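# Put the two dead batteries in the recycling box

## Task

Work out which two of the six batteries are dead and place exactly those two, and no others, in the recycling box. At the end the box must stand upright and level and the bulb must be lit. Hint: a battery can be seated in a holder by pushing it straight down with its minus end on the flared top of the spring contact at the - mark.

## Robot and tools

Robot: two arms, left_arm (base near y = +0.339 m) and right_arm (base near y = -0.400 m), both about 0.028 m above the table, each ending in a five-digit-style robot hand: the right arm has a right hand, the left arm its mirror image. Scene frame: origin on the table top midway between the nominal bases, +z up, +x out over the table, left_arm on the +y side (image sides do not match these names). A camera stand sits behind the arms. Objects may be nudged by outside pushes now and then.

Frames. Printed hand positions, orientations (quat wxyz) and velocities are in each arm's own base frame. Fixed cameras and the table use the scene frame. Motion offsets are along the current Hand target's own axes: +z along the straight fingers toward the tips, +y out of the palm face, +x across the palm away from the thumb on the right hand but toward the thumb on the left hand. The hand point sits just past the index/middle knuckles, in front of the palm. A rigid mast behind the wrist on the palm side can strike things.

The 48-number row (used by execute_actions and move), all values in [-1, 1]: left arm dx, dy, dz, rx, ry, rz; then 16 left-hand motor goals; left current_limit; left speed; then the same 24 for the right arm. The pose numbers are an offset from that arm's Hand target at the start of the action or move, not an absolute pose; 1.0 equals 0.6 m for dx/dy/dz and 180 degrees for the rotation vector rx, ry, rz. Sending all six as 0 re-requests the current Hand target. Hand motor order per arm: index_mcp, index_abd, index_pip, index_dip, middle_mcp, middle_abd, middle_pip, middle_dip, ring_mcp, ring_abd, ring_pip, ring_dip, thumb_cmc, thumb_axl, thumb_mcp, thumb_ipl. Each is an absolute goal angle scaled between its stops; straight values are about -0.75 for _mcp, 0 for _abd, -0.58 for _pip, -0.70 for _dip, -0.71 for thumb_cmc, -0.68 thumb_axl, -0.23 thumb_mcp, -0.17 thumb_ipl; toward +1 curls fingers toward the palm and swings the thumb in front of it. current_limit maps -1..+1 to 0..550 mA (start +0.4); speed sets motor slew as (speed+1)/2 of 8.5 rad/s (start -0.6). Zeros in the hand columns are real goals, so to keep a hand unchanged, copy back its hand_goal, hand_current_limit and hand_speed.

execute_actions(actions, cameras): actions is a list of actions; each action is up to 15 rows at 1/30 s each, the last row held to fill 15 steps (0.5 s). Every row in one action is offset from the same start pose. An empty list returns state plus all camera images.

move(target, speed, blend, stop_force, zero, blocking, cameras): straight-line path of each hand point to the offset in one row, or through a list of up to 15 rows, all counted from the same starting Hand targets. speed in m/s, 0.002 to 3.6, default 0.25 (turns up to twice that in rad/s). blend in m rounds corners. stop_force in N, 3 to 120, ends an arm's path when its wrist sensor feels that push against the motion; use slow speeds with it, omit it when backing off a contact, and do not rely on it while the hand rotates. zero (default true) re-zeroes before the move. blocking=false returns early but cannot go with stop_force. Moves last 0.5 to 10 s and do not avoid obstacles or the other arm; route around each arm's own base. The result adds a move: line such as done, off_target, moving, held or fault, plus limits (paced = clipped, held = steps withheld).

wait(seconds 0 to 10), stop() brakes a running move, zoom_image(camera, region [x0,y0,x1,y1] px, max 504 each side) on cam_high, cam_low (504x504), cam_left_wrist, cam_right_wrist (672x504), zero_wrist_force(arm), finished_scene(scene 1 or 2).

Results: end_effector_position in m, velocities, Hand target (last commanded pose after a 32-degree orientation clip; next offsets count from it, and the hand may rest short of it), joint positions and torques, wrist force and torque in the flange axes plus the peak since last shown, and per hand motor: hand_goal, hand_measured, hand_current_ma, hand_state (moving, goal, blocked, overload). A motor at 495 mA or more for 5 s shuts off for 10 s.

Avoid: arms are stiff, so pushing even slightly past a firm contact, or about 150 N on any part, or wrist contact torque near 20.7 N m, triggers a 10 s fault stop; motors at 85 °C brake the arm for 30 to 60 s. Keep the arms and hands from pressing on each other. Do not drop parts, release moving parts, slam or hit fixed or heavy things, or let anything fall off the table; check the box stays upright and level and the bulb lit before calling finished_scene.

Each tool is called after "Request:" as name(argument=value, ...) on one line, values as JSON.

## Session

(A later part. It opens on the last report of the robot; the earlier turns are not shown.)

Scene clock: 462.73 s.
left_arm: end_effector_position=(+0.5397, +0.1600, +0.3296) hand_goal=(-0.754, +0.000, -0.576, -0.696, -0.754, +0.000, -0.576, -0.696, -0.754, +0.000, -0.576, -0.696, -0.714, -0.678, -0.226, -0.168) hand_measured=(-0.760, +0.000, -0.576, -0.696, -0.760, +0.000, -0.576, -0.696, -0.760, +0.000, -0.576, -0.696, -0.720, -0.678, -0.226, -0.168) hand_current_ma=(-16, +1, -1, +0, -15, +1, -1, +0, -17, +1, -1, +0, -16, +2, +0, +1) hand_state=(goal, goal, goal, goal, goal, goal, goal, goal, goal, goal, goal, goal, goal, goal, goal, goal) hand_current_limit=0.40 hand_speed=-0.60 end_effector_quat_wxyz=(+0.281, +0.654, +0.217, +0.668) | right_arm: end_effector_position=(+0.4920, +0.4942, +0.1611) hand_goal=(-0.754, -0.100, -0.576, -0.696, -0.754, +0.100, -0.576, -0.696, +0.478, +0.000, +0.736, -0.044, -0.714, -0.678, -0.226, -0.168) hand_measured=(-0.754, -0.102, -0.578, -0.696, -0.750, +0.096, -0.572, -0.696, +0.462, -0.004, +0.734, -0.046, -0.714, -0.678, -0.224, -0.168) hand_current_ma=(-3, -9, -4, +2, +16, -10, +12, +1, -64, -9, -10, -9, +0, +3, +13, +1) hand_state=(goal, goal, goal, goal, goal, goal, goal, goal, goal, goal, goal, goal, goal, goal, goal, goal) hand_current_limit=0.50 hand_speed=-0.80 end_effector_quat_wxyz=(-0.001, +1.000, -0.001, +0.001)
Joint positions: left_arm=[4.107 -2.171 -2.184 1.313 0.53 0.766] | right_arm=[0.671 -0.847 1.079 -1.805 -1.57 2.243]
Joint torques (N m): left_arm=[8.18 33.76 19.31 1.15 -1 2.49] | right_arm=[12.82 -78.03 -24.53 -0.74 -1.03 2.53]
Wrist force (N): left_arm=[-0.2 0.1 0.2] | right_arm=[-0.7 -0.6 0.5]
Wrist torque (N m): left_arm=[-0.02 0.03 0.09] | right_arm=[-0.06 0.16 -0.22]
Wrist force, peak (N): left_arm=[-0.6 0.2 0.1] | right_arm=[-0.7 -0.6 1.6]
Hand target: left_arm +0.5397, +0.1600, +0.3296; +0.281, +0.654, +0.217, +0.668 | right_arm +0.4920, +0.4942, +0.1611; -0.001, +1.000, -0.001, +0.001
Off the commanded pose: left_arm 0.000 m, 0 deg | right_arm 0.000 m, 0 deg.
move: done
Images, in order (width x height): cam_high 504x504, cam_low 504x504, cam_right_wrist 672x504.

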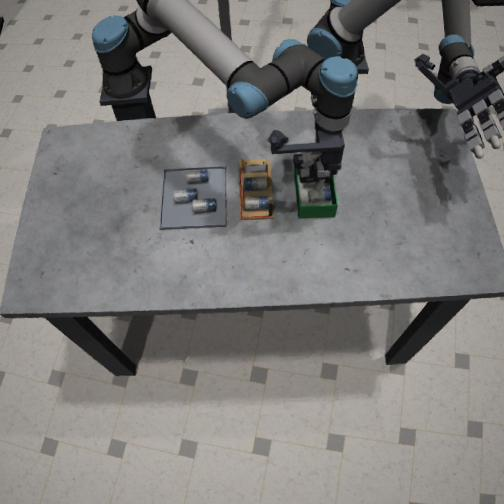

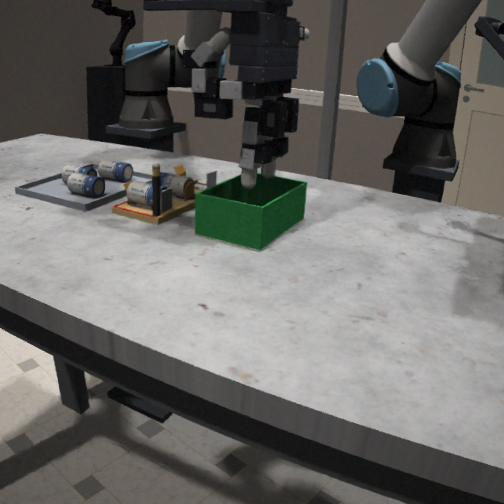

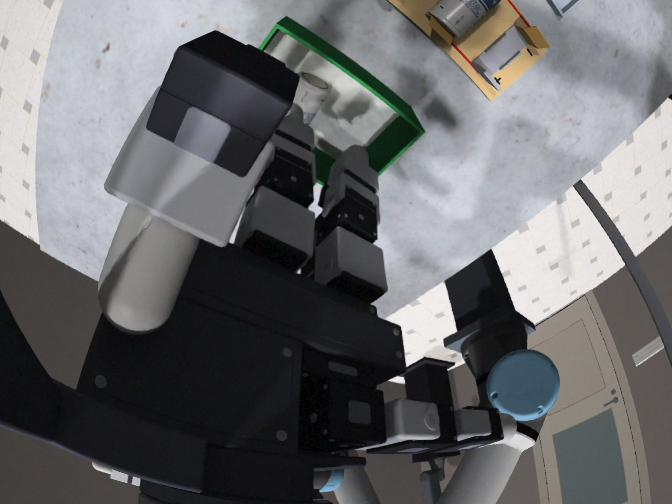

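Request:
move(target=[[0,0,0,0,0,0,-0.754,0,-0.576,-0.696,-0.754,0,-0.576,-0.696,-0.754,0,-0.576,-0.696,-0.714,-0.678,-0.226,-0.168,0.4,-0.6,0.045,-0.0048,0,0,0,-0.0194,-0.754,-0.1,-0.576,-0.696,-0.754,0.10,-0.576,-0.696,0.479,0,0.737,-0.043,-0.714,-0.678,-0.226,-0.168,0.5,-0.8]], speed=0.12, cameras=["cam_high","cam_right_wrist"])

Request:
zoom_image(camera="cam_right_wrist", region=[200, 0, 460, 220])

Request:
zoom_image(camera="cam_high", region=[280, 145, 350, 225])

Scene clock: 466.23 s.
left_arm: end_effector_position=(+0.5397, +0.1600, +0.3296) hand_goal=(-0.754, +0.000, -0.576, -0.696, -0.754, +0.000, -0.576, -0.696, -0.754, +0.000, -0.576, -0.696, -0.714, -0.678, -0.226, -0.168) hand_measured=(-0.760, +0.000, -0.576, -0.696, -0.760, +0.000, -0.576, -0.696, -0.760, +0.000, -0.576, -0.696, -0.720, -0.678, -0.226, -0.168) hand_current_ma=(-16, +1, -1, +0, -15, +1, -1, +0, -17, +1, -1, +0, -16, +2, +0, +1) hand_state=(goal, goal, goal, goal, goal, goal, goal, goal, goal, goal, goal, goal, goal, goal, goal, goal) hand_current_limit=0.40 hand_speed=-0.60 end_effector_quat_wxyz=(+0.281, +0.654, +0.217, +0.668) | right_arm: end_effector_position=(+0.5190, +0.4970, +0.1611) hand_goal=(-0.754, -0.100, -0.576, -0.696, -0.754, +0.100, -0.576, -0.696, +0.478, +0.000, +0.736, -0.044, -0.714, -0.678, -0.226, -0.168) hand_measured=(-0.754, -0.102, -0.578, -0.696, -0.750, +0.096, -0.572, -0.696, +0.462, -0.004, +0.734, -0.046, -0.714, -0.678, -0.224, -0.168) hand_current_ma=(-3, -8, -4, +2, +15, -10, +12, +1, -64, -9, -10, -9, -1, +3, +13, +1) hand_state=(goal, goal, goal, goal, goal, goal, goal, goal, goal, goal, goal, goal, goal, goal, goal, goal) hand_current_limit=0.50 hand_speed=-0.80 end_effector_quat_wxyz=(-0.001, +1.000, +0.030, +0.001)
Joint positions: left_arm=[4.107 -2.171 -2.184 1.313 0.53 0.766] | right_arm=[0.658 -0.799 0.995 -1.769 -1.57 2.169]
Joint torques (N m): left_arm=[7.15 33.54 18.51 1.21 -0.78 2.46] | right_arm=[-12.74 -66.49 -36.19 -0.85 1.23 -2.62]
Wrist force (N): left_arm=[-0.1 0.1 0.1] | right_arm=[-0.7 -0.6 0.4]
Wrist torque (N m): left_arm=[-0.01 0.01 0.10] | right_arm=[-0.06 0.18 -0.08]
Wrist force, peak (N): left_arm=[-0.7 -0.3 0.0] | right_arm=[-1.5 -0.9 0.6]
Hand target: left_arm +0.5397, +0.1600, +0.3296; +0.281, +0.654, +0.217, +0.668 | right_arm +0.5190, +0.4970, +0.1611; -0.001, +1.000, +0.030, +0.001
Off the commanded pose: left_arm 0.000 m, 0 deg | right_arm 0.000 m, 0 deg.
move: done
Images, in order (width x height): cam_high 504x504, cam_right_wrist 672x504.

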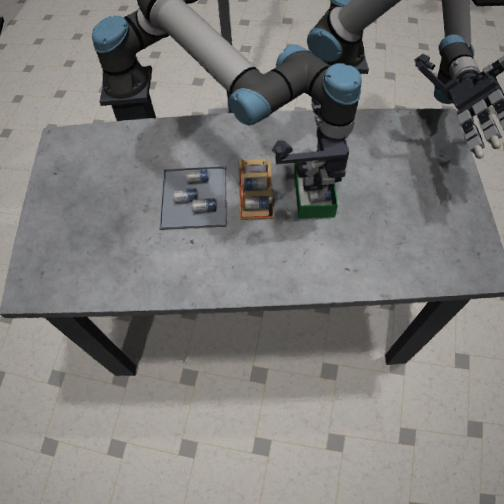

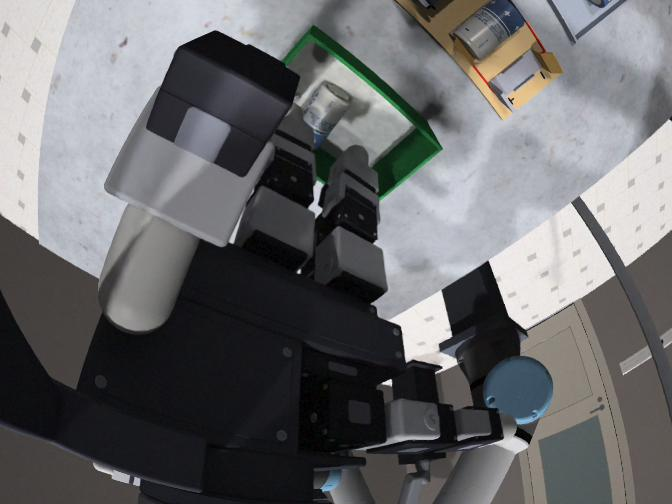

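Scaled by 1.938 from the camera's 672x504 image, which has a finer 960x720 frame.

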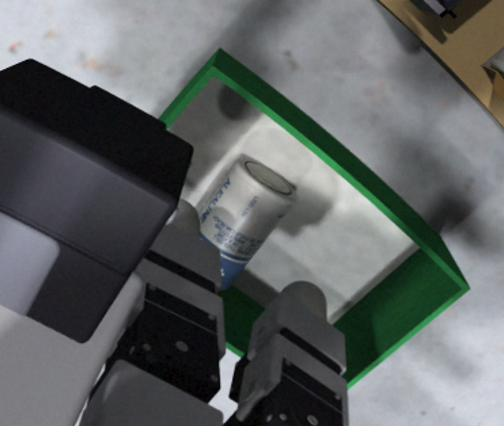

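Scaled by 6.300 from the camera's 504x504 image, which has a finer 720x720 frame.

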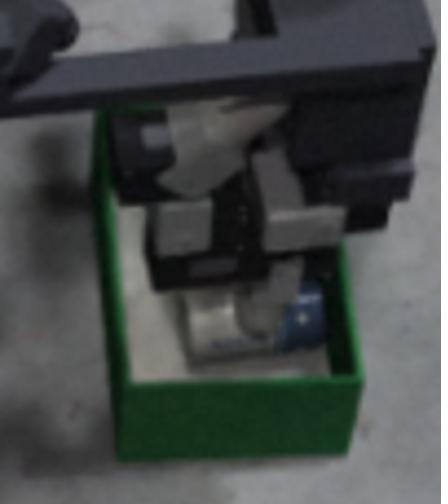

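Request:
move(target=[[0,0,0,0,0,0,-0.754,0,-0.576,-0.696,-0.754,0,-0.576,-0.696,-0.754,0,-0.576,-0.696,-0.714,-0.678,-0.226,-0.168,0.4,-0.6,0.006,0,0.0888,0,0,0,-0.754,-0.1,-0.576,-0.696,-0.754,0.10,-0.576,-0.696,0.479,0,0.737,-0.043,-0.714,-0.678,-0.226,-0.168,0.5,-0.8]], speed=0.05, stop_force=3, cameras=["cam_right_wrist"])

Request:
zoom_image(camera="cam_right_wrist", region=[200, 0, 460, 220])

Scene clock: 469.20 s.
left_arm: end_effector_position=(+0.5397, +0.1600, +0.3296) hand_goal=(-0.754, +0.000, -0.576, -0.696, -0.754, +0.000, -0.576, -0.696, -0.754, +0.000, -0.576, -0.696, -0.714, -0.678, -0.226, -0.168) hand_measured=(-0.760, +0.000, -0.576, -0.696, -0.760, +0.000, -0.576, -0.696, -0.760, +0.000, -0.576, -0.696, -0.720, -0.678, -0.226, -0.168) hand_current_ma=(-16, +1, -1, +0, -15, +1, -1, +0, -17, +1, -1, +0, -16, +2, +0, +1) hand_state=(goal, goal, goal, goal, goal, goal, goal, goal, goal, goal, goal, goal, goal, goal, goal, goal) hand_current_limit=0.40 hand_speed=-0.60 end_effector_quat_wxyz=(+0.281, +0.654, +0.217, +0.668) | right_arm: end_effector_position=(+0.5227, +0.4973, +0.1078) hand_goal=(-0.754, -0.100, -0.576, -0.696, -0.754, +0.100, -0.576, -0.696, +0.478, +0.000, +0.736, -0.044, -0.714, -0.678, -0.226, -0.168) hand_measured=(-0.754, -0.102, -0.578, -0.696, -0.750, +0.096, -0.572, -0.696, +0.462, -0.004, +0.734, -0.046, -0.714, -0.678, -0.224, -0.168) hand_current_ma=(-3, -8, -4, +2, +15, -10, +12, +1, -64, -9, -10, -9, -1, +3, +13, +1) hand_state=(goal, goal, goal, goal, goal, goal, goal, goal, goal, goal, goal, goal, goal, goal, goal, goal) hand_current_limit=0.50 hand_speed=-0.80 end_effector_quat_wxyz=(-0.001, +1.000, +0.030, +0.001)
Joint positions: left_arm=[4.107 -2.171 -2.184 1.313 0.53 0.766] | right_arm=[0.655 -0.756 1.057 -1.874 -1.57 2.167]
Joint torques (N m): left_arm=[7.59 32.88 17.58 1.27 -0.61 2.46] | right_arm=[-12.4 -67.34 -23.57 -6.76 1.26 -2.51]
Wrist force (N): left_arm=[-0.2 0.1 0.3] | right_arm=[-0.5 -0.6 0.6]
Wrist torque (N m): left_arm=[-0.02 0.04 0.08] | right_arm=[-0.07 0.16 -0.05]
Wrist force, peak (N): left_arm=[-0.5 0.2 0.3] | right_arm=[-0.6 -0.6 0.9]
Hand target: left_arm +0.5397, +0.1600, +0.3296; +0.281, +0.654, +0.217, +0.668 | right_arm +0.5227, +0.4973, +0.1078; -0.001, +1.000, +0.030, +0.001
Off the commanded pose: left_arm 0.000 m, 0 deg | right_arm 0.000 m, 0 deg.
move: done
Images, in order (width x height): cam_right_wrist 672x504.

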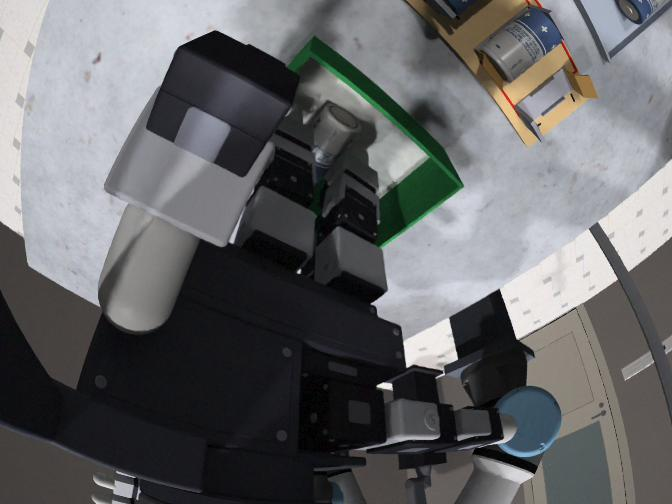

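Scaled by 1.938 from the camera's 672x504 image, which has a finer 960x720 frame.

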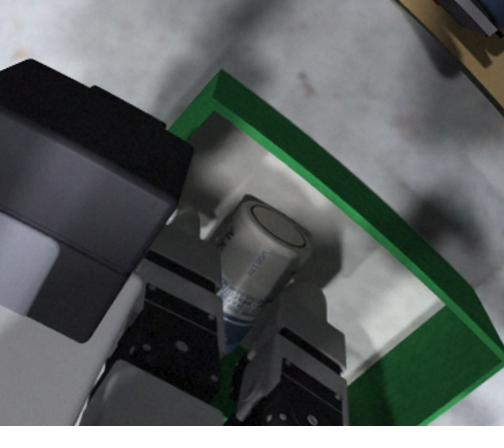

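Request:
execute_actions(actions=[[[0,0,0,0,0,0,-0.754,0,-0.576,-0.696,-0.754,0,-0.576,-0.696,-0.754,0,-0.576,-0.696,-0.714,-0.678,-0.226,-0.168,0.4,-0.6,0,0,0,0,0,0,-0.754,0.12,-0.576,-0.696,-0.754,-0.12,-0.576,-0.696,0.479,0,0.737,-0.043,-0.714,-0.678,-0.226,-0.168,0.7,-0.92]],[[0,0,0,0,0,0,-0.754,0,-0.576,-0.696,-0.754,0,-0.576,-0.696,-0.754,0,-0.576,-0.696,-0.714,-0.678,-0.226,-0.168,0.4,-0.6,0,0,0,0,0,0,-0.754,0.12,-0.576,-0.696,-0.754,-0.12,-0.576,-0.696,0.479,0,0.737,-0.043,-0.714,-0.678,-0.226,-0.168,0.7,-0.92]]])

Request:
move(target=[0,0,0,0,0,0,-0.754,0,-0.576,-0.696,-0.754,0,-0.576,-0.696,-0.754,0,-0.576,-0.696,-0.714,-0.678,-0.226,-0.168,0.4,-0.6,0,0,-0.2,0,0,0,-0.754,0.12,-0.576,-0.696,-0.754,-0.12,-0.576,-0.696,0.479,0,0.737,-0.043,-0.714,-0.678,-0.226,-0.168,0.7,-0.92], speed=0.12, cameras=["cam_high","cam_low","cam_right_wrist"])

Request:
zoom_image(camera="cam_high", region=[235, 140, 285, 190])

Request:
zoom_image(camera="cam_low", region=[150, 140, 230, 220])

Request:
zoom_image(camera="cam_right_wrist", region=[200, 0, 460, 220])

Scene clock: 471.97 s.
left_arm: end_effector_position=(+0.5397, +0.1600, +0.3296) hand_goal=(-0.754, +0.000, -0.576, -0.696, -0.754, +0.000, -0.576, -0.696, -0.754, +0.000, -0.576, -0.696, -0.714, -0.678, -0.226, -0.168) hand_measured=(-0.760, +0.000, -0.576, -0.696, -0.760, +0.000, -0.576, -0.696, -0.760, +0.000, -0.576, -0.696, -0.720, -0.678, -0.226, -0.168) hand_current_ma=(-16, +1, -1, +0, -15, +1, -1, +0, -17, +1, -1, +0, -16, +2, +0, +1) hand_state=(goal, goal, goal, goal, goal, goal, goal, goal, goal, goal, goal, goal, goal, goal, goal, goal) hand_current_limit=0.40 hand_speed=-0.60 end_effector_quat_wxyz=(+0.281, +0.654, +0.217, +0.668) | right_arm: end_effector_position=(+0.5227, +0.4973, +0.1078) hand_goal=(-0.754, +0.120, -0.576, -0.696, -0.754, -0.120, -0.576, -0.696, +0.478, +0.000, +0.736, -0.044, -0.714, -0.678, -0.226, -0.168) hand_measured=(-0.754, -0.056, -0.578, -0.696, -0.750, +0.026, -0.572, -0.696, +0.462, -0.004, +0.734, -0.046, -0.714, -0.678, -0.224, -0.168) hand_current_ma=(+0, -468, -4, +2, +15, +467, +12, +1, -64, -9, -10, -9, -1, +3, +13, +1) hand_state=(goal, blocked, goal, goal, goal, blocked, goal, goal, goal, goal, goal, goal, goal, goal, goal, goal) hand_current_limit=0.70 hand_speed=-0.92 end_effector_quat_wxyz=(-0.001, +1.000, +0.030, +0.001)
Joint positions: left_arm=[4.107 -2.171 -2.184 1.313 0.53 0.766] | right_arm=[0.655 -0.756 1.057 -1.874 -1.57 2.167]
Joint torques (N m): left_arm=[5.82 33.44 18.36 1.32 -1.15 2.53] | right_arm=[-11.36 -67.62 -24.3 -6.29 0.73 -2.47]
Wrist force (N): left_arm=[-0.4 0.0 0.1] | right_arm=[-0.1 -0.5 0.3]
Wrist torque (N m): left_arm=[-0.01 0.06 0.07] | right_arm=[-0.03 0.18 -0.01]
Wrist force, peak (N): left_arm=[-0.5 0.4 0.0] | right_arm=[-1.4 -0.6 -0.3]
Hand target: left_arm +0.5397, +0.1600, +0.3296; +0.281, +0.654, +0.217, +0.668 | right_arm +0.5227, +0.4973, +0.1078; -0.001, +1.000, +0.030, +0.001
Off the commanded pose: left_arm 0.000 m, 0 deg | right_arm 0.000 m, 0 deg.
Step readings (end_effector_position of left_arm | right_arm):
0: (+0.5397, +0.1600, +0.3296) | (+0.5227, +0.4973, +0.1078)
1: (+0.5397, +0.1600, +0.3296) | (+0.5227, +0.4973, +0.1078)
2: (+0.5397, +0.1600, +0.3296) | (+0.5227, +0.4973, +0.1078)
4: (+0.5397, +0.1600, +0.3296) | (+0.5227, +0.4973, +0.1078)
8: (+0.5397, +0.1600, +0.3296) | (+0.5227, +0.4973, +0.1078)
15: (+0.5397, +0.1600, +0.3296) | (+0.5227, +0.4973, +0.1078)
16: (+0.5397, +0.1600, +0.3296) | (+0.5227, +0.4973, +0.1078)
17: (+0.5397, +0.1600, +0.3296) | (+0.5227, +0.4973, +0.1078)
19: (+0.5397, +0.1600, +0.3296) | (+0.5227, +0.4973, +0.1078)
23: (+0.5397, +0.1600, +0.3296) | (+0.5227, +0.4973, +0.1078)
30: (+0.5397, +0.1600, +0.3296) | (+0.5227, +0.4973, +0.1078)

Scene clock: 473.57 s.
left_arm: end_effector_position=(+0.5397, +0.1600, +0.3296) hand_goal=(-0.754, +0.000, -0.576, -0.696, -0.754, +0.000, -0.576, -0.696, -0.754, +0.000, -0.576, -0.696, -0.714, -0.678, -0.226, -0.168) hand_measured=(-0.760, +0.000, -0.576, -0.696, -0.760, +0.000, -0.576, -0.696, -0.760, +0.000, -0.576, -0.696, -0.720, -0.678, -0.226, -0.168) hand_current_ma=(-16, +1, -1, +0, -15, +1, -1, +0, -17, +1, -1, +0, -16, +2, +0, +1) hand_state=(goal, goal, goal, goal, goal, goal, goal, goal, goal, goal, goal, goal, goal, goal, goal, goal) hand_current_limit=0.40 hand_speed=-0.60 end_effector_quat_wxyz=(+0.281, +0.654, +0.217, +0.668) | right_arm: end_effector_position=(+0.5226, +0.4971, +0.2278) hand_goal=(-0.754, +0.120, -0.576, -0.696, -0.754, -0.120, -0.576, -0.696, +0.478, +0.000, +0.736, -0.044, -0.714, -0.678, -0.226, -0.168) hand_measured=(-0.756, -0.056, -0.578, -0.696, -0.748, +0.026, -0.572, -0.696, +0.462, -0.004, +0.734, -0.046, -0.714, -0.678, -0.224, -0.168) hand_current_ma=(-6, -468, -4, +2, +21, +467, +13, +3, -64, -9, -10, -9, -1, +3, +13, +1) hand_state=(goal, blocked, goal, goal, goal, blocked, goal, goal, goal, goal, goal, goal, goal, goal, goal, goal) hand_current_limit=0.70 hand_speed=-0.92 end_effector_quat_wxyz=(-0.001, +1.000, +0.030, +0.001)
Joint positions: left_arm=[4.107 -2.171 -2.184 1.313 0.53 0.766] | right_arm=[0.655 -0.815 0.851 -1.609 -1.57 2.166]
Joint torques (N m): left_arm=[7 35.06 18.74 0.97 -0.78 2.52] | right_arm=[-12.58 -66.99 -37.44 -0.88 0.91 1.89]
Wrist force (N): left_arm=[-0.3 0.4 0.0] | right_arm=[-0.6 -0.7 1.9]
Wrist torque (N m): left_arm=[0.03 0.05 0.07] | right_arm=[-0.19 0.17 -0.06]
Wrist force, peak (N): left_arm=[-0.7 0.0 0.3] | right_arm=[-0.9 -0.4 3.1]
Hand target: left_arm +0.5397, +0.1600, +0.3296; +0.281, +0.654, +0.217, +0.668 | right_arm +0.5226, +0.4971, +0.2278; -0.001, +1.000, +0.030, +0.001
Off the commanded pose: left_arm 0.000 m, 0 deg | right_arm 0.000 m, 0 deg.
move: done
Images, in order (width x height): cam_high 504x504, cam_low 504x504, cam_right_wrist 672x504.

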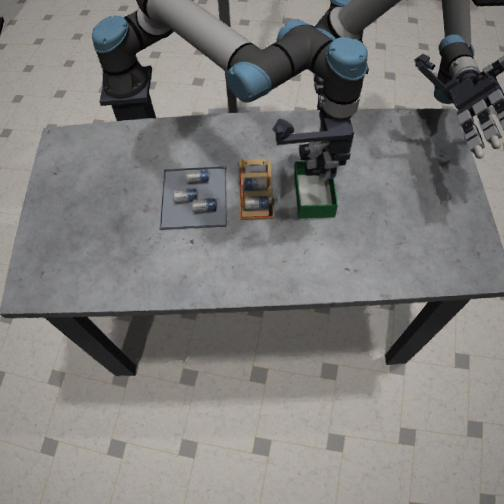

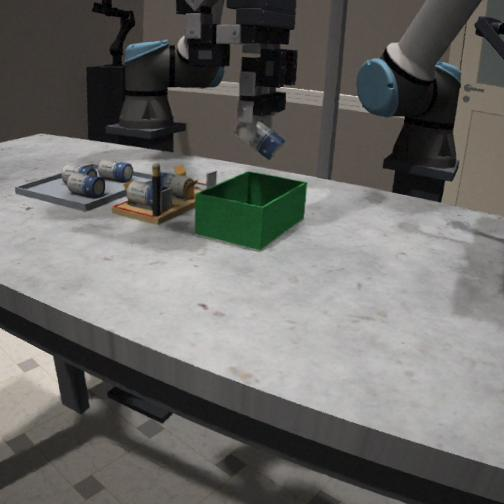

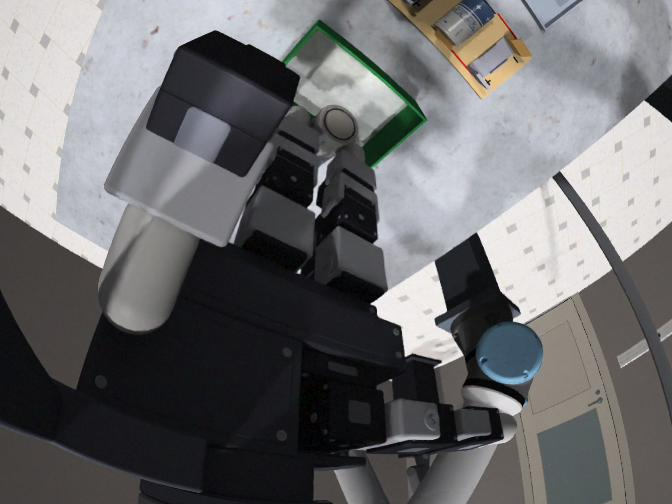

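Scaled by 10.080 from the camera's 504x504 image, which has a finer 720x720 frame.

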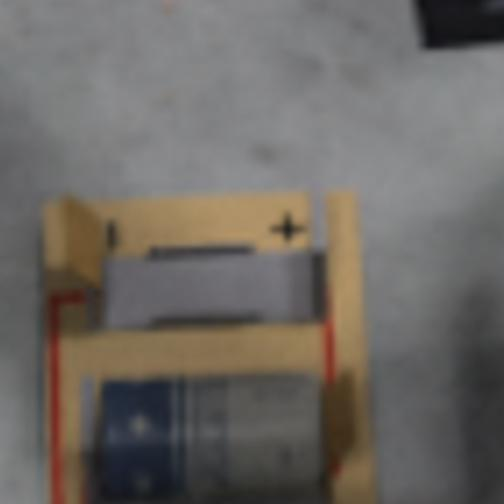

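Scaled by 6.300 from the camera's 504x504 image, which has a finer 720x720 frame.

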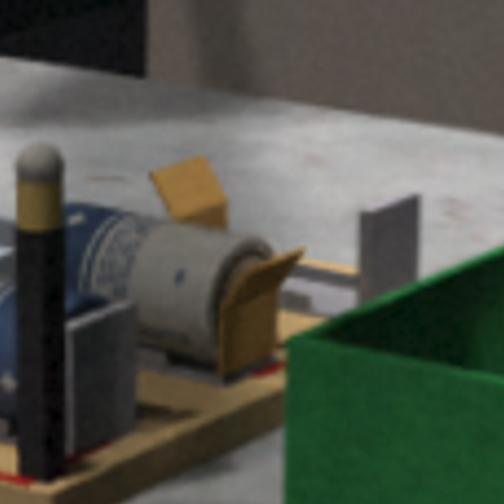

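Scaled by 1.938 from the camera's 672x504 image, which has a finer 960x720 frame.

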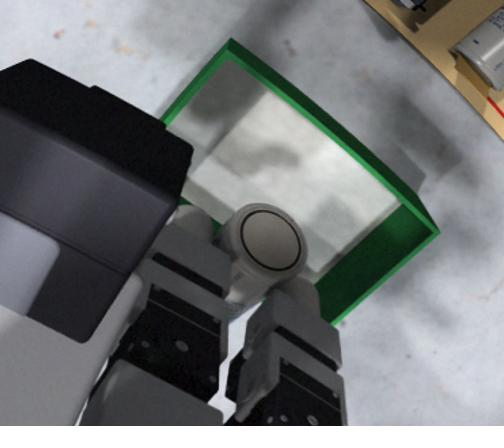

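Request:
move(target=[[0,0,0,0,0,0,-0.754,0,-0.576,-0.696,-0.754,0,-0.576,-0.696,-0.754,0,-0.576,-0.696,-0.714,-0.678,-0.226,-0.168,0.4,-0.6,0,0,0.14,0,0,0,-0.754,0.12,-0.576,-0.696,-0.754,-0.12,-0.576,-0.696,0.479,0,0.737,-0.043,-0.714,-0.678,-0.226,-0.168,0.5,-0.92]], speed=0.12)

Request:
move(target=[[0,0,0,0,0,0,-0.754,0,-0.576,-0.696,-0.754,0,-0.576,-0.696,-0.754,0,-0.576,-0.696,-0.714,-0.678,-0.226,-0.168,0.4,-0.6,0,0,0.0593,0,0,0,-0.754,0.12,-0.576,-0.696,-0.754,-0.12,-0.576,-0.696,0.479,0,0.737,-0.043,-0.714,-0.678,-0.226,-0.168,0.2,-0.92]], speed=0.03, stop_force=6, cameras=["cam_right_wrist","cam_low"])

Request:
zoom_image(camera="cam_right_wrist", region=[200, 0, 460, 220])

Scene clock: 476.23 s.
left_arm: end_effector_position=(+0.5397, +0.1600, +0.3296) hand_goal=(-0.754, +0.000, -0.576, -0.696, -0.754, +0.000, -0.576, -0.696, -0.754, +0.000, -0.576, -0.696, -0.714, -0.678, -0.226, -0.168) hand_measured=(-0.760, +0.000, -0.576, -0.696, -0.760, +0.000, -0.576, -0.696, -0.760, +0.000, -0.576, -0.696, -0.720, -0.678, -0.226, -0.168) hand_current_ma=(-16, +1, -1, +0, -15, +1, -1, +0, -17, +1, -1, +0, -16, +2, +0, +1) hand_state=(goal, goal, goal, goal, goal, goal, goal, goal, goal, goal, goal, goal, goal, goal, goal, goal) hand_current_limit=0.40 hand_speed=-0.60 end_effector_quat_wxyz=(+0.281, +0.654, +0.217, +0.668) | right_arm: end_effector_position=(+0.5227, +0.4972, +0.1440) hand_goal=(-0.754, +0.120, -0.576, -0.696, -0.754, -0.120, -0.576, -0.696, +0.478, +0.000, +0.736, -0.044, -0.714, -0.678, -0.226, -0.168) hand_measured=(-0.756, -0.056, -0.578, -0.696, -0.748, +0.026, -0.572, -0.696, +0.462, -0.004, +0.734, -0.046, -0.714, -0.678, -0.224, -0.168) hand_current_ma=(-6, -413, -4, +2, +21, +412, +13, +3, -64, -9, -10, -9, -1, +3, +13, +1) hand_state=(goal, blocked, goal, goal, goal, blocked, goal, goal, goal, goal, goal, goal, goal, goal, goal, goal) hand_current_limit=0.50 hand_speed=-0.92 end_effector_quat_wxyz=(-0.001, +1.000, +0.030, +0.001)
Joint positions: left_arm=[4.107 -2.171 -2.184 1.313 0.53 0.766] | right_arm=[0.655 -0.782 1.009 -1.8 -1.57 2.167]
Joint torques (N m): left_arm=[8.09 32.38 19.16 0.91 -0.98 2.46] | right_arm=[-3.07 -68.96 -25.24 -6.91 0.29 -2.14]
Wrist force (N): left_arm=[-0.4 0.1 0.1] | right_arm=[-0.5 -0.6 1.9]
Wrist torque (N m): left_arm=[0.00 0.05 0.07] | right_arm=[-0.16 0.15 -0.05]
Wrist force, peak (N): left_arm=[-0.3 0.6 0.2] | right_arm=[-0.4 -0.7 2.8]
Hand target: left_arm +0.5397, +0.1600, +0.3296; +0.281, +0.654, +0.217, +0.668 | right_arm +0.5227, +0.4972, +0.1438; -0.001, +1.000, +0.030, +0.001
Off the commanded pose: left_arm 0.000 m, 0 deg | right_arm 0.000 m, 0 deg.
move: done

Scene clock: 478.43 s.
left_arm: end_effector_position=(+0.5397, +0.1600, +0.3296) hand_goal=(-0.754, +0.000, -0.576, -0.696, -0.754, +0.000, -0.576, -0.696, -0.754, +0.000, -0.576, -0.696, -0.714, -0.678, -0.226, -0.168) hand_measured=(-0.760, +0.000, -0.576, -0.696, -0.760, +0.000, -0.576, -0.696, -0.760, +0.000, -0.576, -0.696, -0.720, -0.678, -0.226, -0.168) hand_current_ma=(-16, +1, -1, +0, -15, +1, -1, +0, -17, +1, -1, +0, -16, +2, +0, +1) hand_state=(goal, goal, goal, goal, goal, goal, goal, goal, goal, goal, goal, goal, goal, goal, goal, goal) hand_current_limit=0.40 hand_speed=-0.60 end_effector_quat_wxyz=(+0.281, +0.654, +0.217, +0.668) | right_arm: end_effector_position=(+0.5227, +0.4973, +0.1083) hand_goal=(-0.754, +0.120, -0.576, -0.696, -0.754, -0.120, -0.576, -0.696, +0.478, +0.000, +0.736, -0.044, -0.714, -0.678, -0.226, -0.168) hand_measured=(-0.756, -0.056, -0.578, -0.696, -0.748, +0.026, -0.572, -0.696, +0.462, -0.004, +0.734, -0.046, -0.714, -0.678, -0.224, -0.168) hand_current_ma=(-6, -330, -4, +2, +22, +330, +13, +3, -64, -9, -10, -9, -1, +3, +13, +1) hand_state=(goal, blocked, goal, goal, goal, blocked, goal, goal, goal, goal, goal, goal, goal, goal, goal, goal) hand_current_limit=0.20 hand_speed=-0.92 end_effector_quat_wxyz=(-0.001, +1.000, +0.030, +0.001)
Joint positions: left_arm=[4.107 -2.171 -2.184 1.313 0.53 0.766] | right_arm=[0.655 -0.756 1.057 -1.874 -1.57 2.167]
Joint torques (N m): left_arm=[6.32 33.64 19.58 0.84 -0.81 2.33] | right_arm=[11.64 -66.26 -23.44 -6.69 0.07 -0.24]
Wrist force (N): left_arm=[-0.3 0.1 0.2] | right_arm=[-0.9 -0.3 -1.3]
Wrist torque (N m): left_arm=[-0.01 0.04 0.08] | right_arm=[0.06 0.12 -0.07]
Wrist force, peak (N): left_arm=[-0.4 0.4 0.2] | right_arm=[-0.7 -0.6 2.1]
Hand target: left_arm +0.5397, +0.1600, +0.3296; +0.281, +0.654, +0.217, +0.668 | right_arm +0.5227, +0.4973, +0.1083; -0.001, +1.000, +0.030, +0.001
Off the commanded pose: left_arm 0.000 m, 0 deg | right_arm 0.000 m, 0 deg.
move: done
Images, in order (width x height): cam_low 504x504, cam_right_wrist 672x504.

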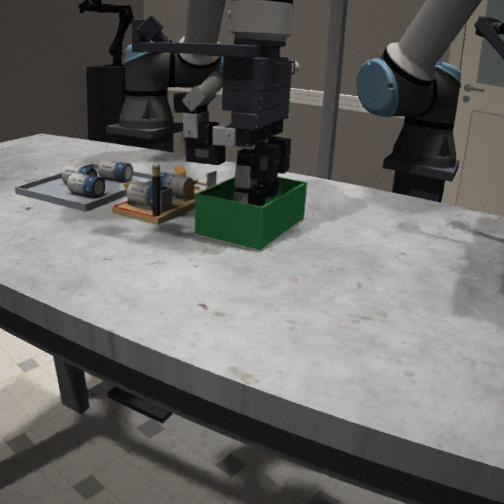

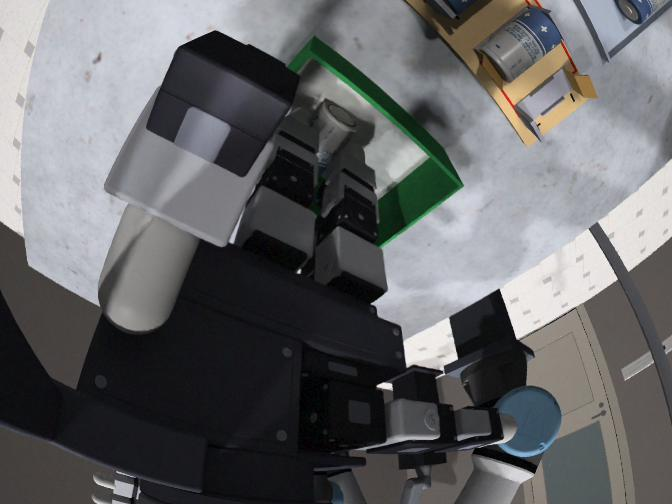

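Scaled by 1.938 from the camera's 672x504 image, which has a finer 960x720 frame.

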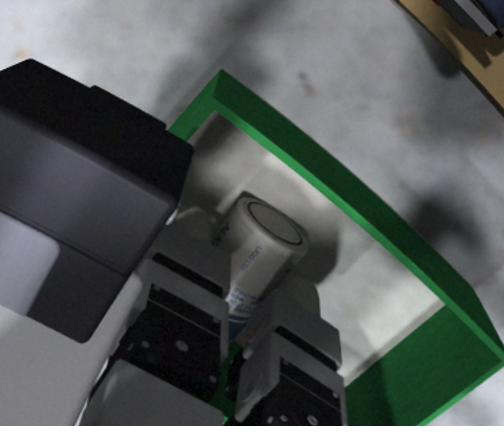

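Request:
execute_actions(actions=[])

Scene clock: 482.13 s.
left_arm: end_effector_position=(+0.5397, +0.1600, +0.3296) hand_goal=(-0.754, +0.000, -0.576, -0.696, -0.754, +0.000, -0.576, -0.696, -0.754, +0.000, -0.576, -0.696, -0.714, -0.678, -0.226, -0.168) hand_measured=(-0.760, +0.000, -0.576, -0.696, -0.760, +0.000, -0.576, -0.696, -0.760, +0.000, -0.576, -0.696, -0.720, -0.678, -0.226, -0.168) hand_current_ma=(-16, +1, -1, +0, -15, +1, -1, +0, -17, +1, -1, +0, -16, +2, +0, +1) hand_state=(goal, goal, goal, goal, goal, goal, goal, goal, goal, goal, goal, goal, goal, goal, goal, goal) hand_current_limit=0.40 hand_speed=-0.60 end_effector_quat_wxyz=(+0.281, +0.654, +0.217, +0.668) | right_arm: end_effector_position=(+0.5227, +0.4973, +0.1083) hand_goal=(-0.754, +0.120, -0.576, -0.696, -0.754, -0.120, -0.576, -0.696, +0.478, +0.000, +0.736, -0.044, -0.714, -0.678, -0.226, -0.168) hand_measured=(-0.756, -0.056, -0.578, -0.696, -0.748, +0.026, -0.572, -0.696, +0.462, -0.004, +0.734, -0.046, -0.714, -0.678, -0.224, -0.168) hand_current_ma=(-6, -330, -4, +2, +22, +330, +13, +3, -64, -9, -10, -9, -1, +3, +13, +1) hand_state=(goal, blocked, goal, goal, goal, blocked, goal, goal, goal, goal, goal, goal, goal, goal, goal, goal) hand_current_limit=0.20 hand_speed=-0.92 end_effector_quat_wxyz=(-0.001, +1.000, +0.030, +0.001)
Joint positions: left_arm=[4.107 -2.171 -2.184 1.313 0.53 0.766] | right_arm=[0.655 -0.756 1.057 -1.874 -1.57 2.167]
Joint velocities: within noise
Joint torques (N m): left_arm=[6.66 34.18 18.55 0.96 -0.92 2.7] | right_arm=[11.91 -65.99 -23.22 -6.72 -0.36 2.12]
Wrist force (N): left_arm=[-0.5 0.1 0.0] | right_arm=[-1.0 -0.2 -1.4]
Wrist torque (N m): left_arm=[0.00 0.07 0.06] | right_arm=[0.06 0.13 -0.08]
Wrist force, peak (N): left_arm=[-0.7 0.2 -0.1] | right_arm=[-1.0 -0.2 -1.8]
Hand target: left_arm +0.5397, +0.1600, +0.3296; +0.281, +0.654, +0.217, +0.668 | right_arm +0.5227, +0.4973, +0.1083; -0.001, +1.000, +0.030, +0.001
Off the commanded pose: left_arm 0.000 m, 0 deg | right_arm 0.000 m, 0 deg.

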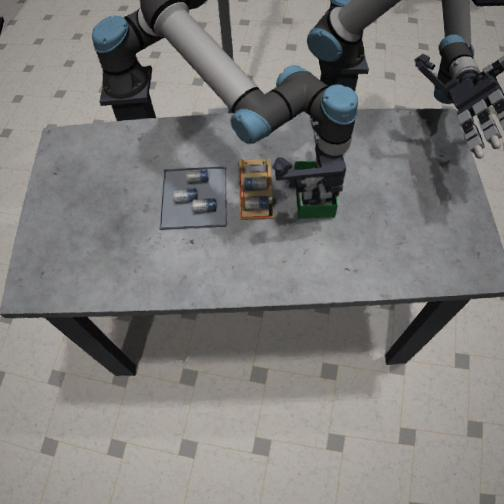

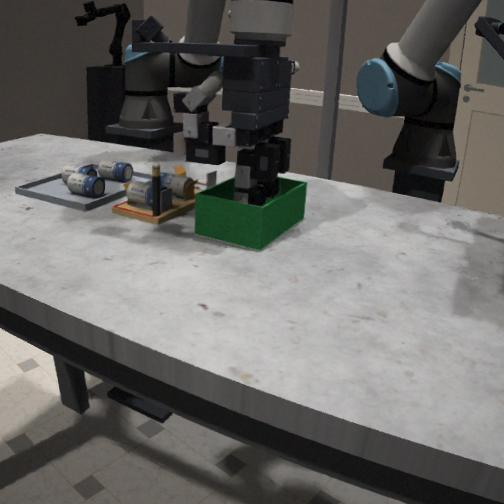

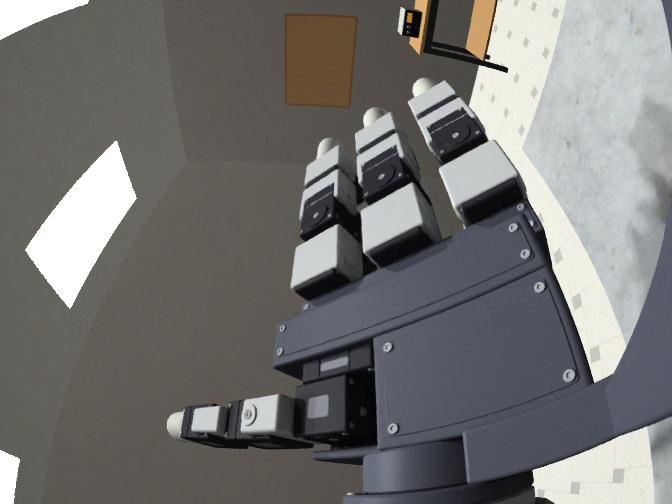

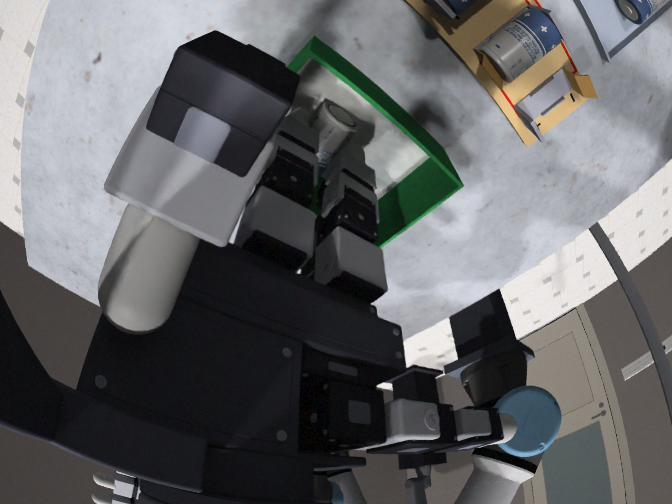

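Request:
zoom_image(camera="cam_right_wrist", region=[200, 0, 460, 220])

Request:
zoom_image(camera="cam_high", region=[235, 140, 285, 190])

Scaled by 1.938 from the camera's 672x504 image, which has a finer 960x720 frame.

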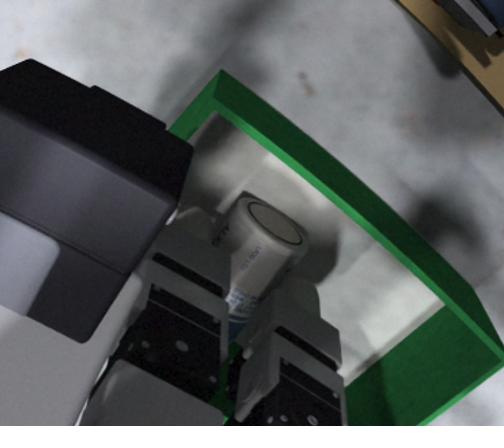

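Scaled by 10.080 from the camera's 504x504 image, which has a finer 720x720 frame.

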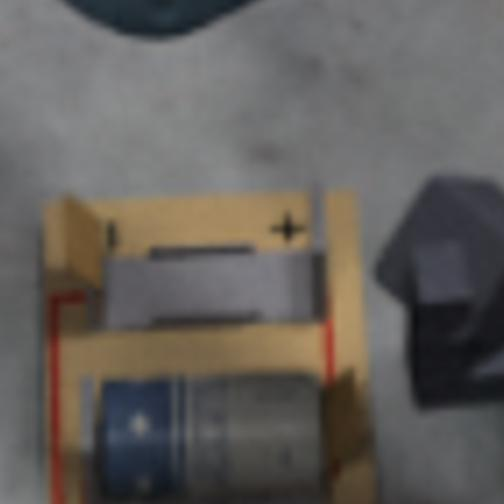

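Request:
execute_actions(actions=[[[0,0,0,0,0,0,-0.754,0,-0.576,-0.696,-0.754,0,-0.576,-0.696,-0.754,0,-0.576,-0.696,-0.714,-0.678,-0.226,-0.168,0.4,-0.6,0,0,0,0,0,0,-0.754,-0.1,-0.576,-0.696,-0.754,0.1,-0.576,-0.696,0.479,0,0.737,-0.043,-0.714,-0.678,-0.226,-0.168,0.2,-0.92]],[[0,0,0,0,0,0,-0.754,0,-0.576,-0.696,-0.754,0,-0.576,-0.696,-0.754,0,-0.576,-0.696,-0.714,-0.678,-0.226,-0.168,0.4,-0.6,0,0,0,0,0,0,-0.754,-0.1,-0.576,-0.696,-0.754,0.1,-0.576,-0.696,0.479,0,0.737,-0.043,-0.714,-0.678,-0.226,-0.168,0.2,-0.92]],[[0,0,0,0,0,0,-0.754,0,-0.576,-0.696,-0.754,0,-0.576,-0.696,-0.754,0,-0.576,-0.696,-0.714,-0.678,-0.226,-0.168,0.4,-0.6,0,-0.01,0,0,0,0,-0.754,-0.1,-0.576,-0.696,-0.754,0.1,-0.576,-0.696,0.479,0,0.737,-0.043,-0.714,-0.678,-0.226,-0.168,0.2,-0.92]]], cameras=["cam_right_wrist"])

Request:
zoom_image(camera="cam_right_wrist", region=[200, 0, 460, 220])

Scene clock: 485.93 s.
left_arm: end_effector_position=(+0.5397, +0.1600, +0.3296) hand_goal=(-0.754, +0.000, -0.576, -0.696, -0.754, +0.000, -0.576, -0.696, -0.754, +0.000, -0.576, -0.696, -0.714, -0.678, -0.226, -0.168) hand_measured=(-0.760, +0.000, -0.576, -0.696, -0.760, +0.000, -0.576, -0.696, -0.760, +0.000, -0.576, -0.696, -0.720, -0.678, -0.226, -0.168) hand_current_ma=(-16, +1, -1, +0, -15, +1, -1, +0, -17, +1, -1, +0, -16, +2, +0, +1) hand_state=(goal, goal, goal, goal, goal, goal, goal, goal, goal, goal, goal, goal, goal, goal, goal, goal) hand_current_limit=0.40 hand_speed=-0.60 end_effector_quat_wxyz=(+0.281, +0.654, +0.217, +0.668) | right_arm: end_effector_position=(+0.5224, +0.5033, +0.1083) hand_goal=(-0.754, -0.100, -0.576, -0.696, -0.754, +0.100, -0.576, -0.696, +0.478, +0.000, +0.736, -0.044, -0.714, -0.678, -0.226, -0.168) hand_measured=(-0.754, -0.096, -0.578, -0.696, -0.750, +0.096, -0.572, -0.696, +0.462, -0.004, +0.734, -0.046, -0.714, -0.678, -0.224, -0.168) hand_current_ma=(-2, +14, -4, +2, +15, -9, +12, +3, -64, -9, -10, -9, -1, +3, +13, +1) hand_state=(goal, goal, goal, goal, goal, goal, goal, goal, goal, goal, goal, goal, goal, goal, goal, goal) hand_current_limit=0.20 hand_speed=-0.92 end_effector_quat_wxyz=(-0.001, +1.000, +0.030, +0.001)
Joint positions: left_arm=[4.107 -2.171 -2.184 1.313 0.53 0.766] | right_arm=[0.662 -0.745 1.037 -1.865 -1.57 2.173]
Joint torques (N m): left_arm=[7.34 32.81 19.46 1.06 -0.81 2.56] | right_arm=[13.04 -68.01 -36.23 -0.76 -0.84 2.13]
Wrist force (N): left_arm=[-0.3 0.0 0.2] | right_arm=[-0.8 -0.5 0.6]
Wrist torque (N m): left_arm=[-0.03 0.05 0.07] | right_arm=[-0.05 0.18 -0.07]
Wrist force, peak (N): left_arm=[-0.7 0.2 -0.1] | right_arm=[-1.1 -0.1 -1.7]
Hand target: left_arm +0.5397, +0.1600, +0.3296; +0.281, +0.654, +0.217, +0.668 | right_arm +0.5224, +0.5033, +0.1083; -0.001, +1.000, +0.030, +0.001
Off the commanded pose: left_arm 0.000 m, 0 deg | right_arm 0.000 m, 0 deg.
Step readings (end_effector_position of left_arm | right_arm):
0: (+0.5397, +0.1600, +0.3296) | (+0.5227, +0.4973, +0.1083)
1: (+0.5397, +0.1600, +0.3296) | (+0.5227, +0.4973, +0.1083)
2: (+0.5397, +0.1600, +0.3296) | (+0.5227, +0.4973, +0.1083)
4: (+0.5397, +0.1600, +0.3296) | (+0.5227, +0.4973, +0.1083)
8: (+0.5397, +0.1600, +0.3296) | (+0.5227, +0.4973, +0.1083)
15: (+0.5397, +0.1600, +0.3296) | (+0.5227, +0.4973, +0.1082)
16: (+0.5397, +0.1600, +0.3296) | (+0.5227, +0.4973, +0.1082)
17: (+0.5397, +0.1600, +0.3296) | (+0.5227, +0.4973, +0.1082)
19: (+0.5397, +0.1600, +0.3296) | (+0.5227, +0.4973, +0.1082)
23: (+0.5397, +0.1600, +0.3296) | (+0.5227, +0.4973, +0.1082)
30: (+0.5397, +0.1600, +0.3296) | (+0.5227, +0.4973, +0.1082)
31: (+0.5397, +0.1600, +0.3296) | (+0.5227, +0.4973, +0.1082)
32: (+0.5397, +0.1600, +0.3296) | (+0.5227, +0.4976, +0.1082)
34: (+0.5397, +0.1600, +0.3296) | (+0.5225, +0.5001, +0.1082)
38: (+0.5397, +0.1600, +0.3296) | (+0.5223, +0.5024, +0.1083)
45: (+0.5397, +0.1600, +0.3296) | (+0.5224, +0.5032, +0.1083)
Images, in order (width x height): cam_right_wrist 672x504.

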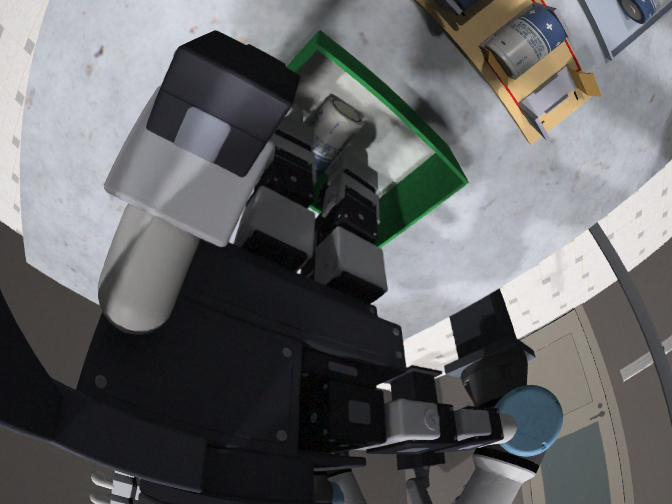

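Scaled by 1.938 from the camera's 672x504 image, which has a finer 960x720 frame.

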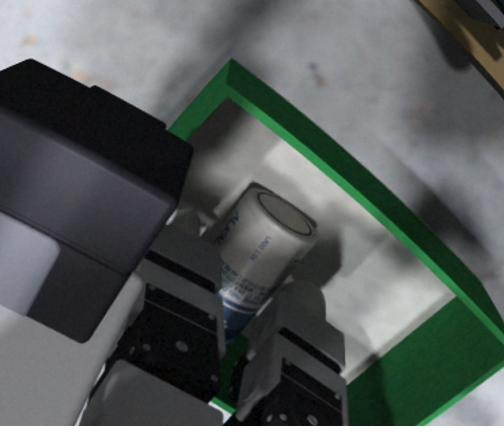

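Request:
execute_actions(actions=[[[0,0,0,0,0,0,-0.754,0,-0.576,-0.696,-0.754,0,-0.576,-0.696,-0.754,0,-0.576,-0.696,-0.714,-0.678,-0.226,-0.168,0.4,-0.6,0,0,0,0,0,0,-0.754,0.12,-0.576,-0.696,-0.754,-0.12,-0.576,-0.696,0.479,0,0.737,-0.043,-0.714,-0.678,-0.226,-0.168,0.72,-0.92]],[[0,0,0,0,0,0,-0.754,0,-0.576,-0.696,-0.754,0,-0.576,-0.696,-0.754,0,-0.576,-0.696,-0.714,-0.678,-0.226,-0.168,0.4,-0.6,0,0,0,0,0,0,-0.754,0.12,-0.576,-0.696,-0.754,-0.12,-0.576,-0.696,0.479,0,0.737,-0.043,-0.714,-0.678,-0.226,-0.168,0.72,-0.92]]])

Request:
move(target=[0,0,0,0,0,0,-0.754,0,-0.576,-0.696,-0.754,0,-0.576,-0.696,-0.754,0,-0.576,-0.696,-0.714,-0.678,-0.226,-0.168,0.4,-0.6,0,0,-0.2,0,0,0,-0.754,0.12,-0.576,-0.696,-0.754,-0.12,-0.576,-0.696,0.479,0,0.737,-0.043,-0.714,-0.678,-0.226,-0.168,0.72,-0.92], speed=0.1, cameras=["cam_right_wrist","cam_low","cam_high"])

Request:
zoom_image(camera="cam_right_wrist", region=[200, 0, 460, 220])

Request:
zoom_image(camera="cam_low", region=[220, 130, 320, 230])

Scene clock: 488.70 s.
left_arm: end_effector_position=(+0.5397, +0.1600, +0.3296) hand_goal=(-0.754, +0.000, -0.576, -0.696, -0.754, +0.000, -0.576, -0.696, -0.754, +0.000, -0.576, -0.696, -0.714, -0.678, -0.226, -0.168) hand_measured=(-0.760, +0.000, -0.576, -0.696, -0.760, +0.000, -0.576, -0.696, -0.760, +0.000, -0.576, -0.696, -0.720, -0.678, -0.226, -0.168) hand_current_ma=(-16, +1, -1, +0, -15, +1, -1, +0, -17, +1, -1, +0, -16, +2, +0, +1) hand_state=(goal, goal, goal, goal, goal, goal, goal, goal, goal, goal, goal, goal, goal, goal, goal, goal) hand_current_limit=0.40 hand_speed=-0.60 end_effector_quat_wxyz=(+0.281, +0.654, +0.217, +0.668) | right_arm: end_effector_position=(+0.5224, +0.5033, +0.1083) hand_goal=(-0.754, +0.120, -0.576, -0.696, -0.754, -0.120, -0.576, -0.696, +0.478, +0.000, +0.736, -0.044, -0.714, -0.678, -0.226, -0.168) hand_measured=(-0.754, -0.052, -0.578, -0.696, -0.750, +0.028, -0.572, -0.696, +0.462, -0.004, +0.734, -0.046, -0.714, -0.678, -0.224, -0.168) hand_current_ma=(-2, -473, -4, +2, +15, +473, +12, +3, -64, -9, -10, -9, -1, +3, +13, +1) hand_state=(goal, blocked, goal, goal, goal, blocked, goal, goal, goal, goal, goal, goal, goal, goal, goal, goal) hand_current_limit=0.72 hand_speed=-0.92 end_effector_quat_wxyz=(-0.001, +1.000, +0.030, +0.001)
Joint positions: left_arm=[4.107 -2.171 -2.184 1.313 0.53 0.766] | right_arm=[0.662 -0.745 1.037 -1.865 -1.57 2.173]
Joint torques (N m): left_arm=[6.58 34.22 17.36 0.7 -0.65 2.57] | right_arm=[11.33 -68.11 -35.78 -1.55 -1.05 2.06]
Wrist force (N): left_arm=[-0.4 -0.2 0.1] | right_arm=[-0.2 -0.6 0.4]
Wrist torque (N m): left_arm=[-0.05 0.05 0.08] | right_arm=[-0.06 0.21 -0.02]
Wrist force, peak (N): left_arm=[-0.6 0.4 -0.2] | right_arm=[-1.2 -0.4 0.0]
Hand target: left_arm +0.5397, +0.1600, +0.3296; +0.281, +0.654, +0.217, +0.668 | right_arm +0.5224, +0.5033, +0.1083; -0.001, +1.000, +0.030, +0.001
Off the commanded pose: left_arm 0.000 m, 0 deg | right_arm 0.000 m, 0 deg.
Step readings (end_effector_position of left_arm | right_arm):
0: (+0.5397, +0.1600, +0.3296) | (+0.5224, +0.5033, +0.1083)
1: (+0.5397, +0.1600, +0.3296) | (+0.5224, +0.5033, +0.1083)
2: (+0.5397, +0.1600, +0.3296) | (+0.5224, +0.5033, +0.1083)
4: (+0.5397, +0.1600, +0.3296) | (+0.5224, +0.5033, +0.1083)
8: (+0.5397, +0.1600, +0.3296) | (+0.5224, +0.5033, +0.1083)
15: (+0.5397, +0.1600, +0.3296) | (+0.5224, +0.5033, +0.1083)
16: (+0.5397, +0.1600, +0.3296) | (+0.5224, +0.5033, +0.1083)
17: (+0.5397, +0.1600, +0.3296) | (+0.5224, +0.5033, +0.1083)
19: (+0.5397, +0.1600, +0.3296) | (+0.5224, +0.5033, +0.1083)
23: (+0.5397, +0.1600, +0.3296) | (+0.5224, +0.5033, +0.1083)
30: (+0.5397, +0.1600, +0.3296) | (+0.5224, +0.5033, +0.1083)

Scene clock: 490.50 s.
left_arm: end_effector_position=(+0.5397, +0.1600, +0.3296) hand_goal=(-0.754, +0.000, -0.576, -0.696, -0.754, +0.000, -0.576, -0.696, -0.754, +0.000, -0.576, -0.696, -0.714, -0.678, -0.226, -0.168) hand_measured=(-0.760, +0.000, -0.576, -0.696, -0.760, +0.000, -0.576, -0.696, -0.760, +0.000, -0.576, -0.696, -0.720, -0.678, -0.226, -0.168) hand_current_ma=(-16, +1, -1, +0, -15, +1, -1, +0, -17, +1, -1, +0, -16, +2, +0, +1) hand_state=(goal, goal, goal, goal, goal, goal, goal, goal, goal, goal, goal, goal, goal, goal, goal, goal) hand_current_limit=0.40 hand_speed=-0.60 end_effector_quat_wxyz=(+0.281, +0.654, +0.217, +0.668) | right_arm: end_effector_position=(+0.5222, +0.5031, +0.2282) hand_goal=(-0.754, +0.120, -0.576, -0.696, -0.754, -0.120, -0.576, -0.696, +0.478, +0.000, +0.736, -0.044, -0.714, -0.678, -0.226, -0.168) hand_measured=(-0.754, -0.052, -0.578, -0.696, -0.750, +0.028, -0.572, -0.696, +0.462, -0.004, +0.734, -0.046, -0.714, -0.678, -0.224, -0.168) hand_current_ma=(-2, -473, -4, +2, +15, +473, +12, +3, -64, -9, -10, -9, -1, +3, +13, +1) hand_state=(goal, blocked, goal, goal, goal, blocked, goal, goal, goal, goal, goal, goal, goal, goal, goal, goal) hand_current_limit=0.72 hand_speed=-0.92 end_effector_quat_wxyz=(-0.001, +1.000, +0.030, +0.001)
Joint positions: left_arm=[4.107 -2.171 -2.184 1.313 0.53 0.766] | right_arm=[0.662 -0.801 0.827 -1.598 -1.57 2.173]
Joint torques (N m): left_arm=[6.48 34.54 19.06 0.67 -0.84 2.25] | right_arm=[-9.27 -68.47 -37.52 -0.69 -0.26 2.02]
Wrist force (N): left_arm=[-0.5 0.2 0.2] | right_arm=[-0.5 -0.8 1.9]
Wrist torque (N m): left_arm=[-0.01 0.07 0.05] | right_arm=[-0.20 0.17 -0.06]
Wrist force, peak (N): left_arm=[-0.7 0.0 0.1] | right_arm=[-0.7 -0.3 3.0]
Hand target: left_arm +0.5397, +0.1600, +0.3296; +0.281, +0.654, +0.217, +0.668 | right_arm +0.5222, +0.5031, +0.2283; -0.001, +1.000, +0.030, +0.001
Off the commanded pose: left_arm 0.000 m, 0 deg | right_arm 0.000 m, 0 deg.
move: done
Images, in order (width x height): cam_high 504x504, cam_low 504x504, cam_right_wrist 672x504.

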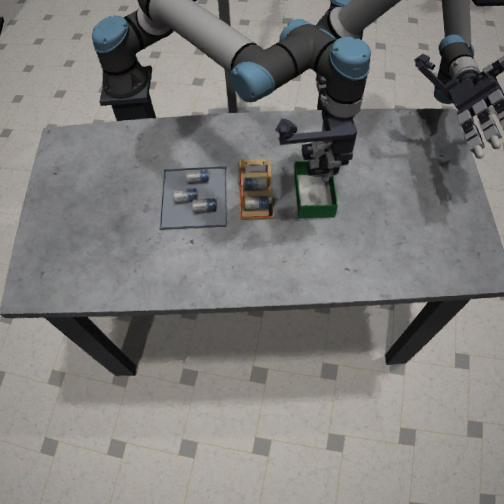

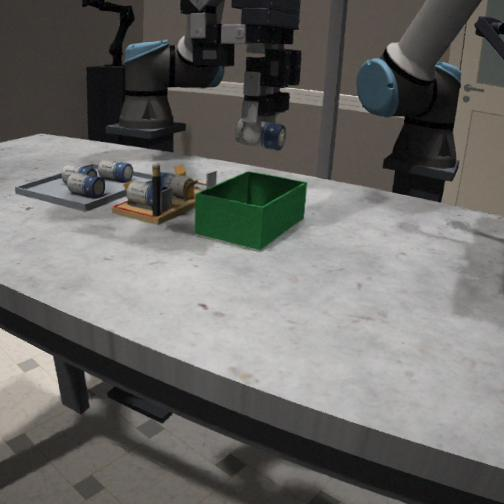

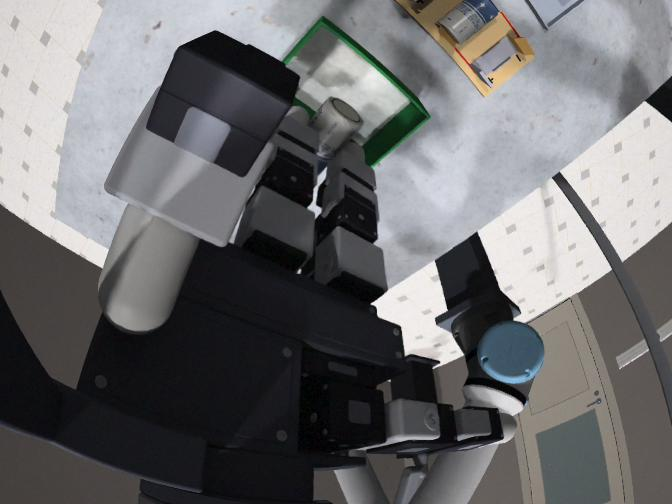

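Scaled by 1.938 from the camera's 672x504 image, which has a finer 960x720 frame.

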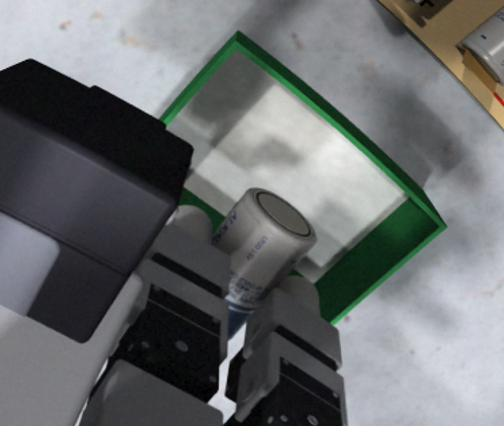

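Scaled by 5.040 from the camera's 504x504 image, which has a finer 720x720 frame.

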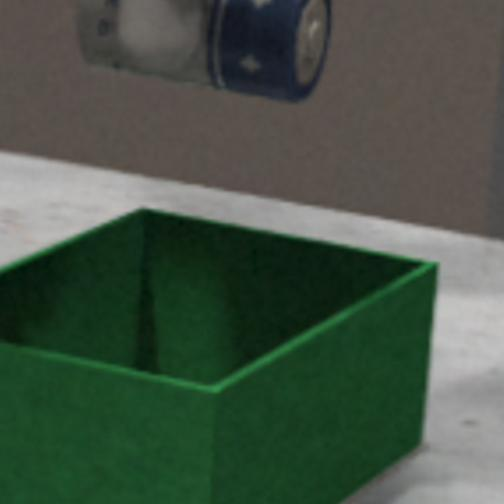

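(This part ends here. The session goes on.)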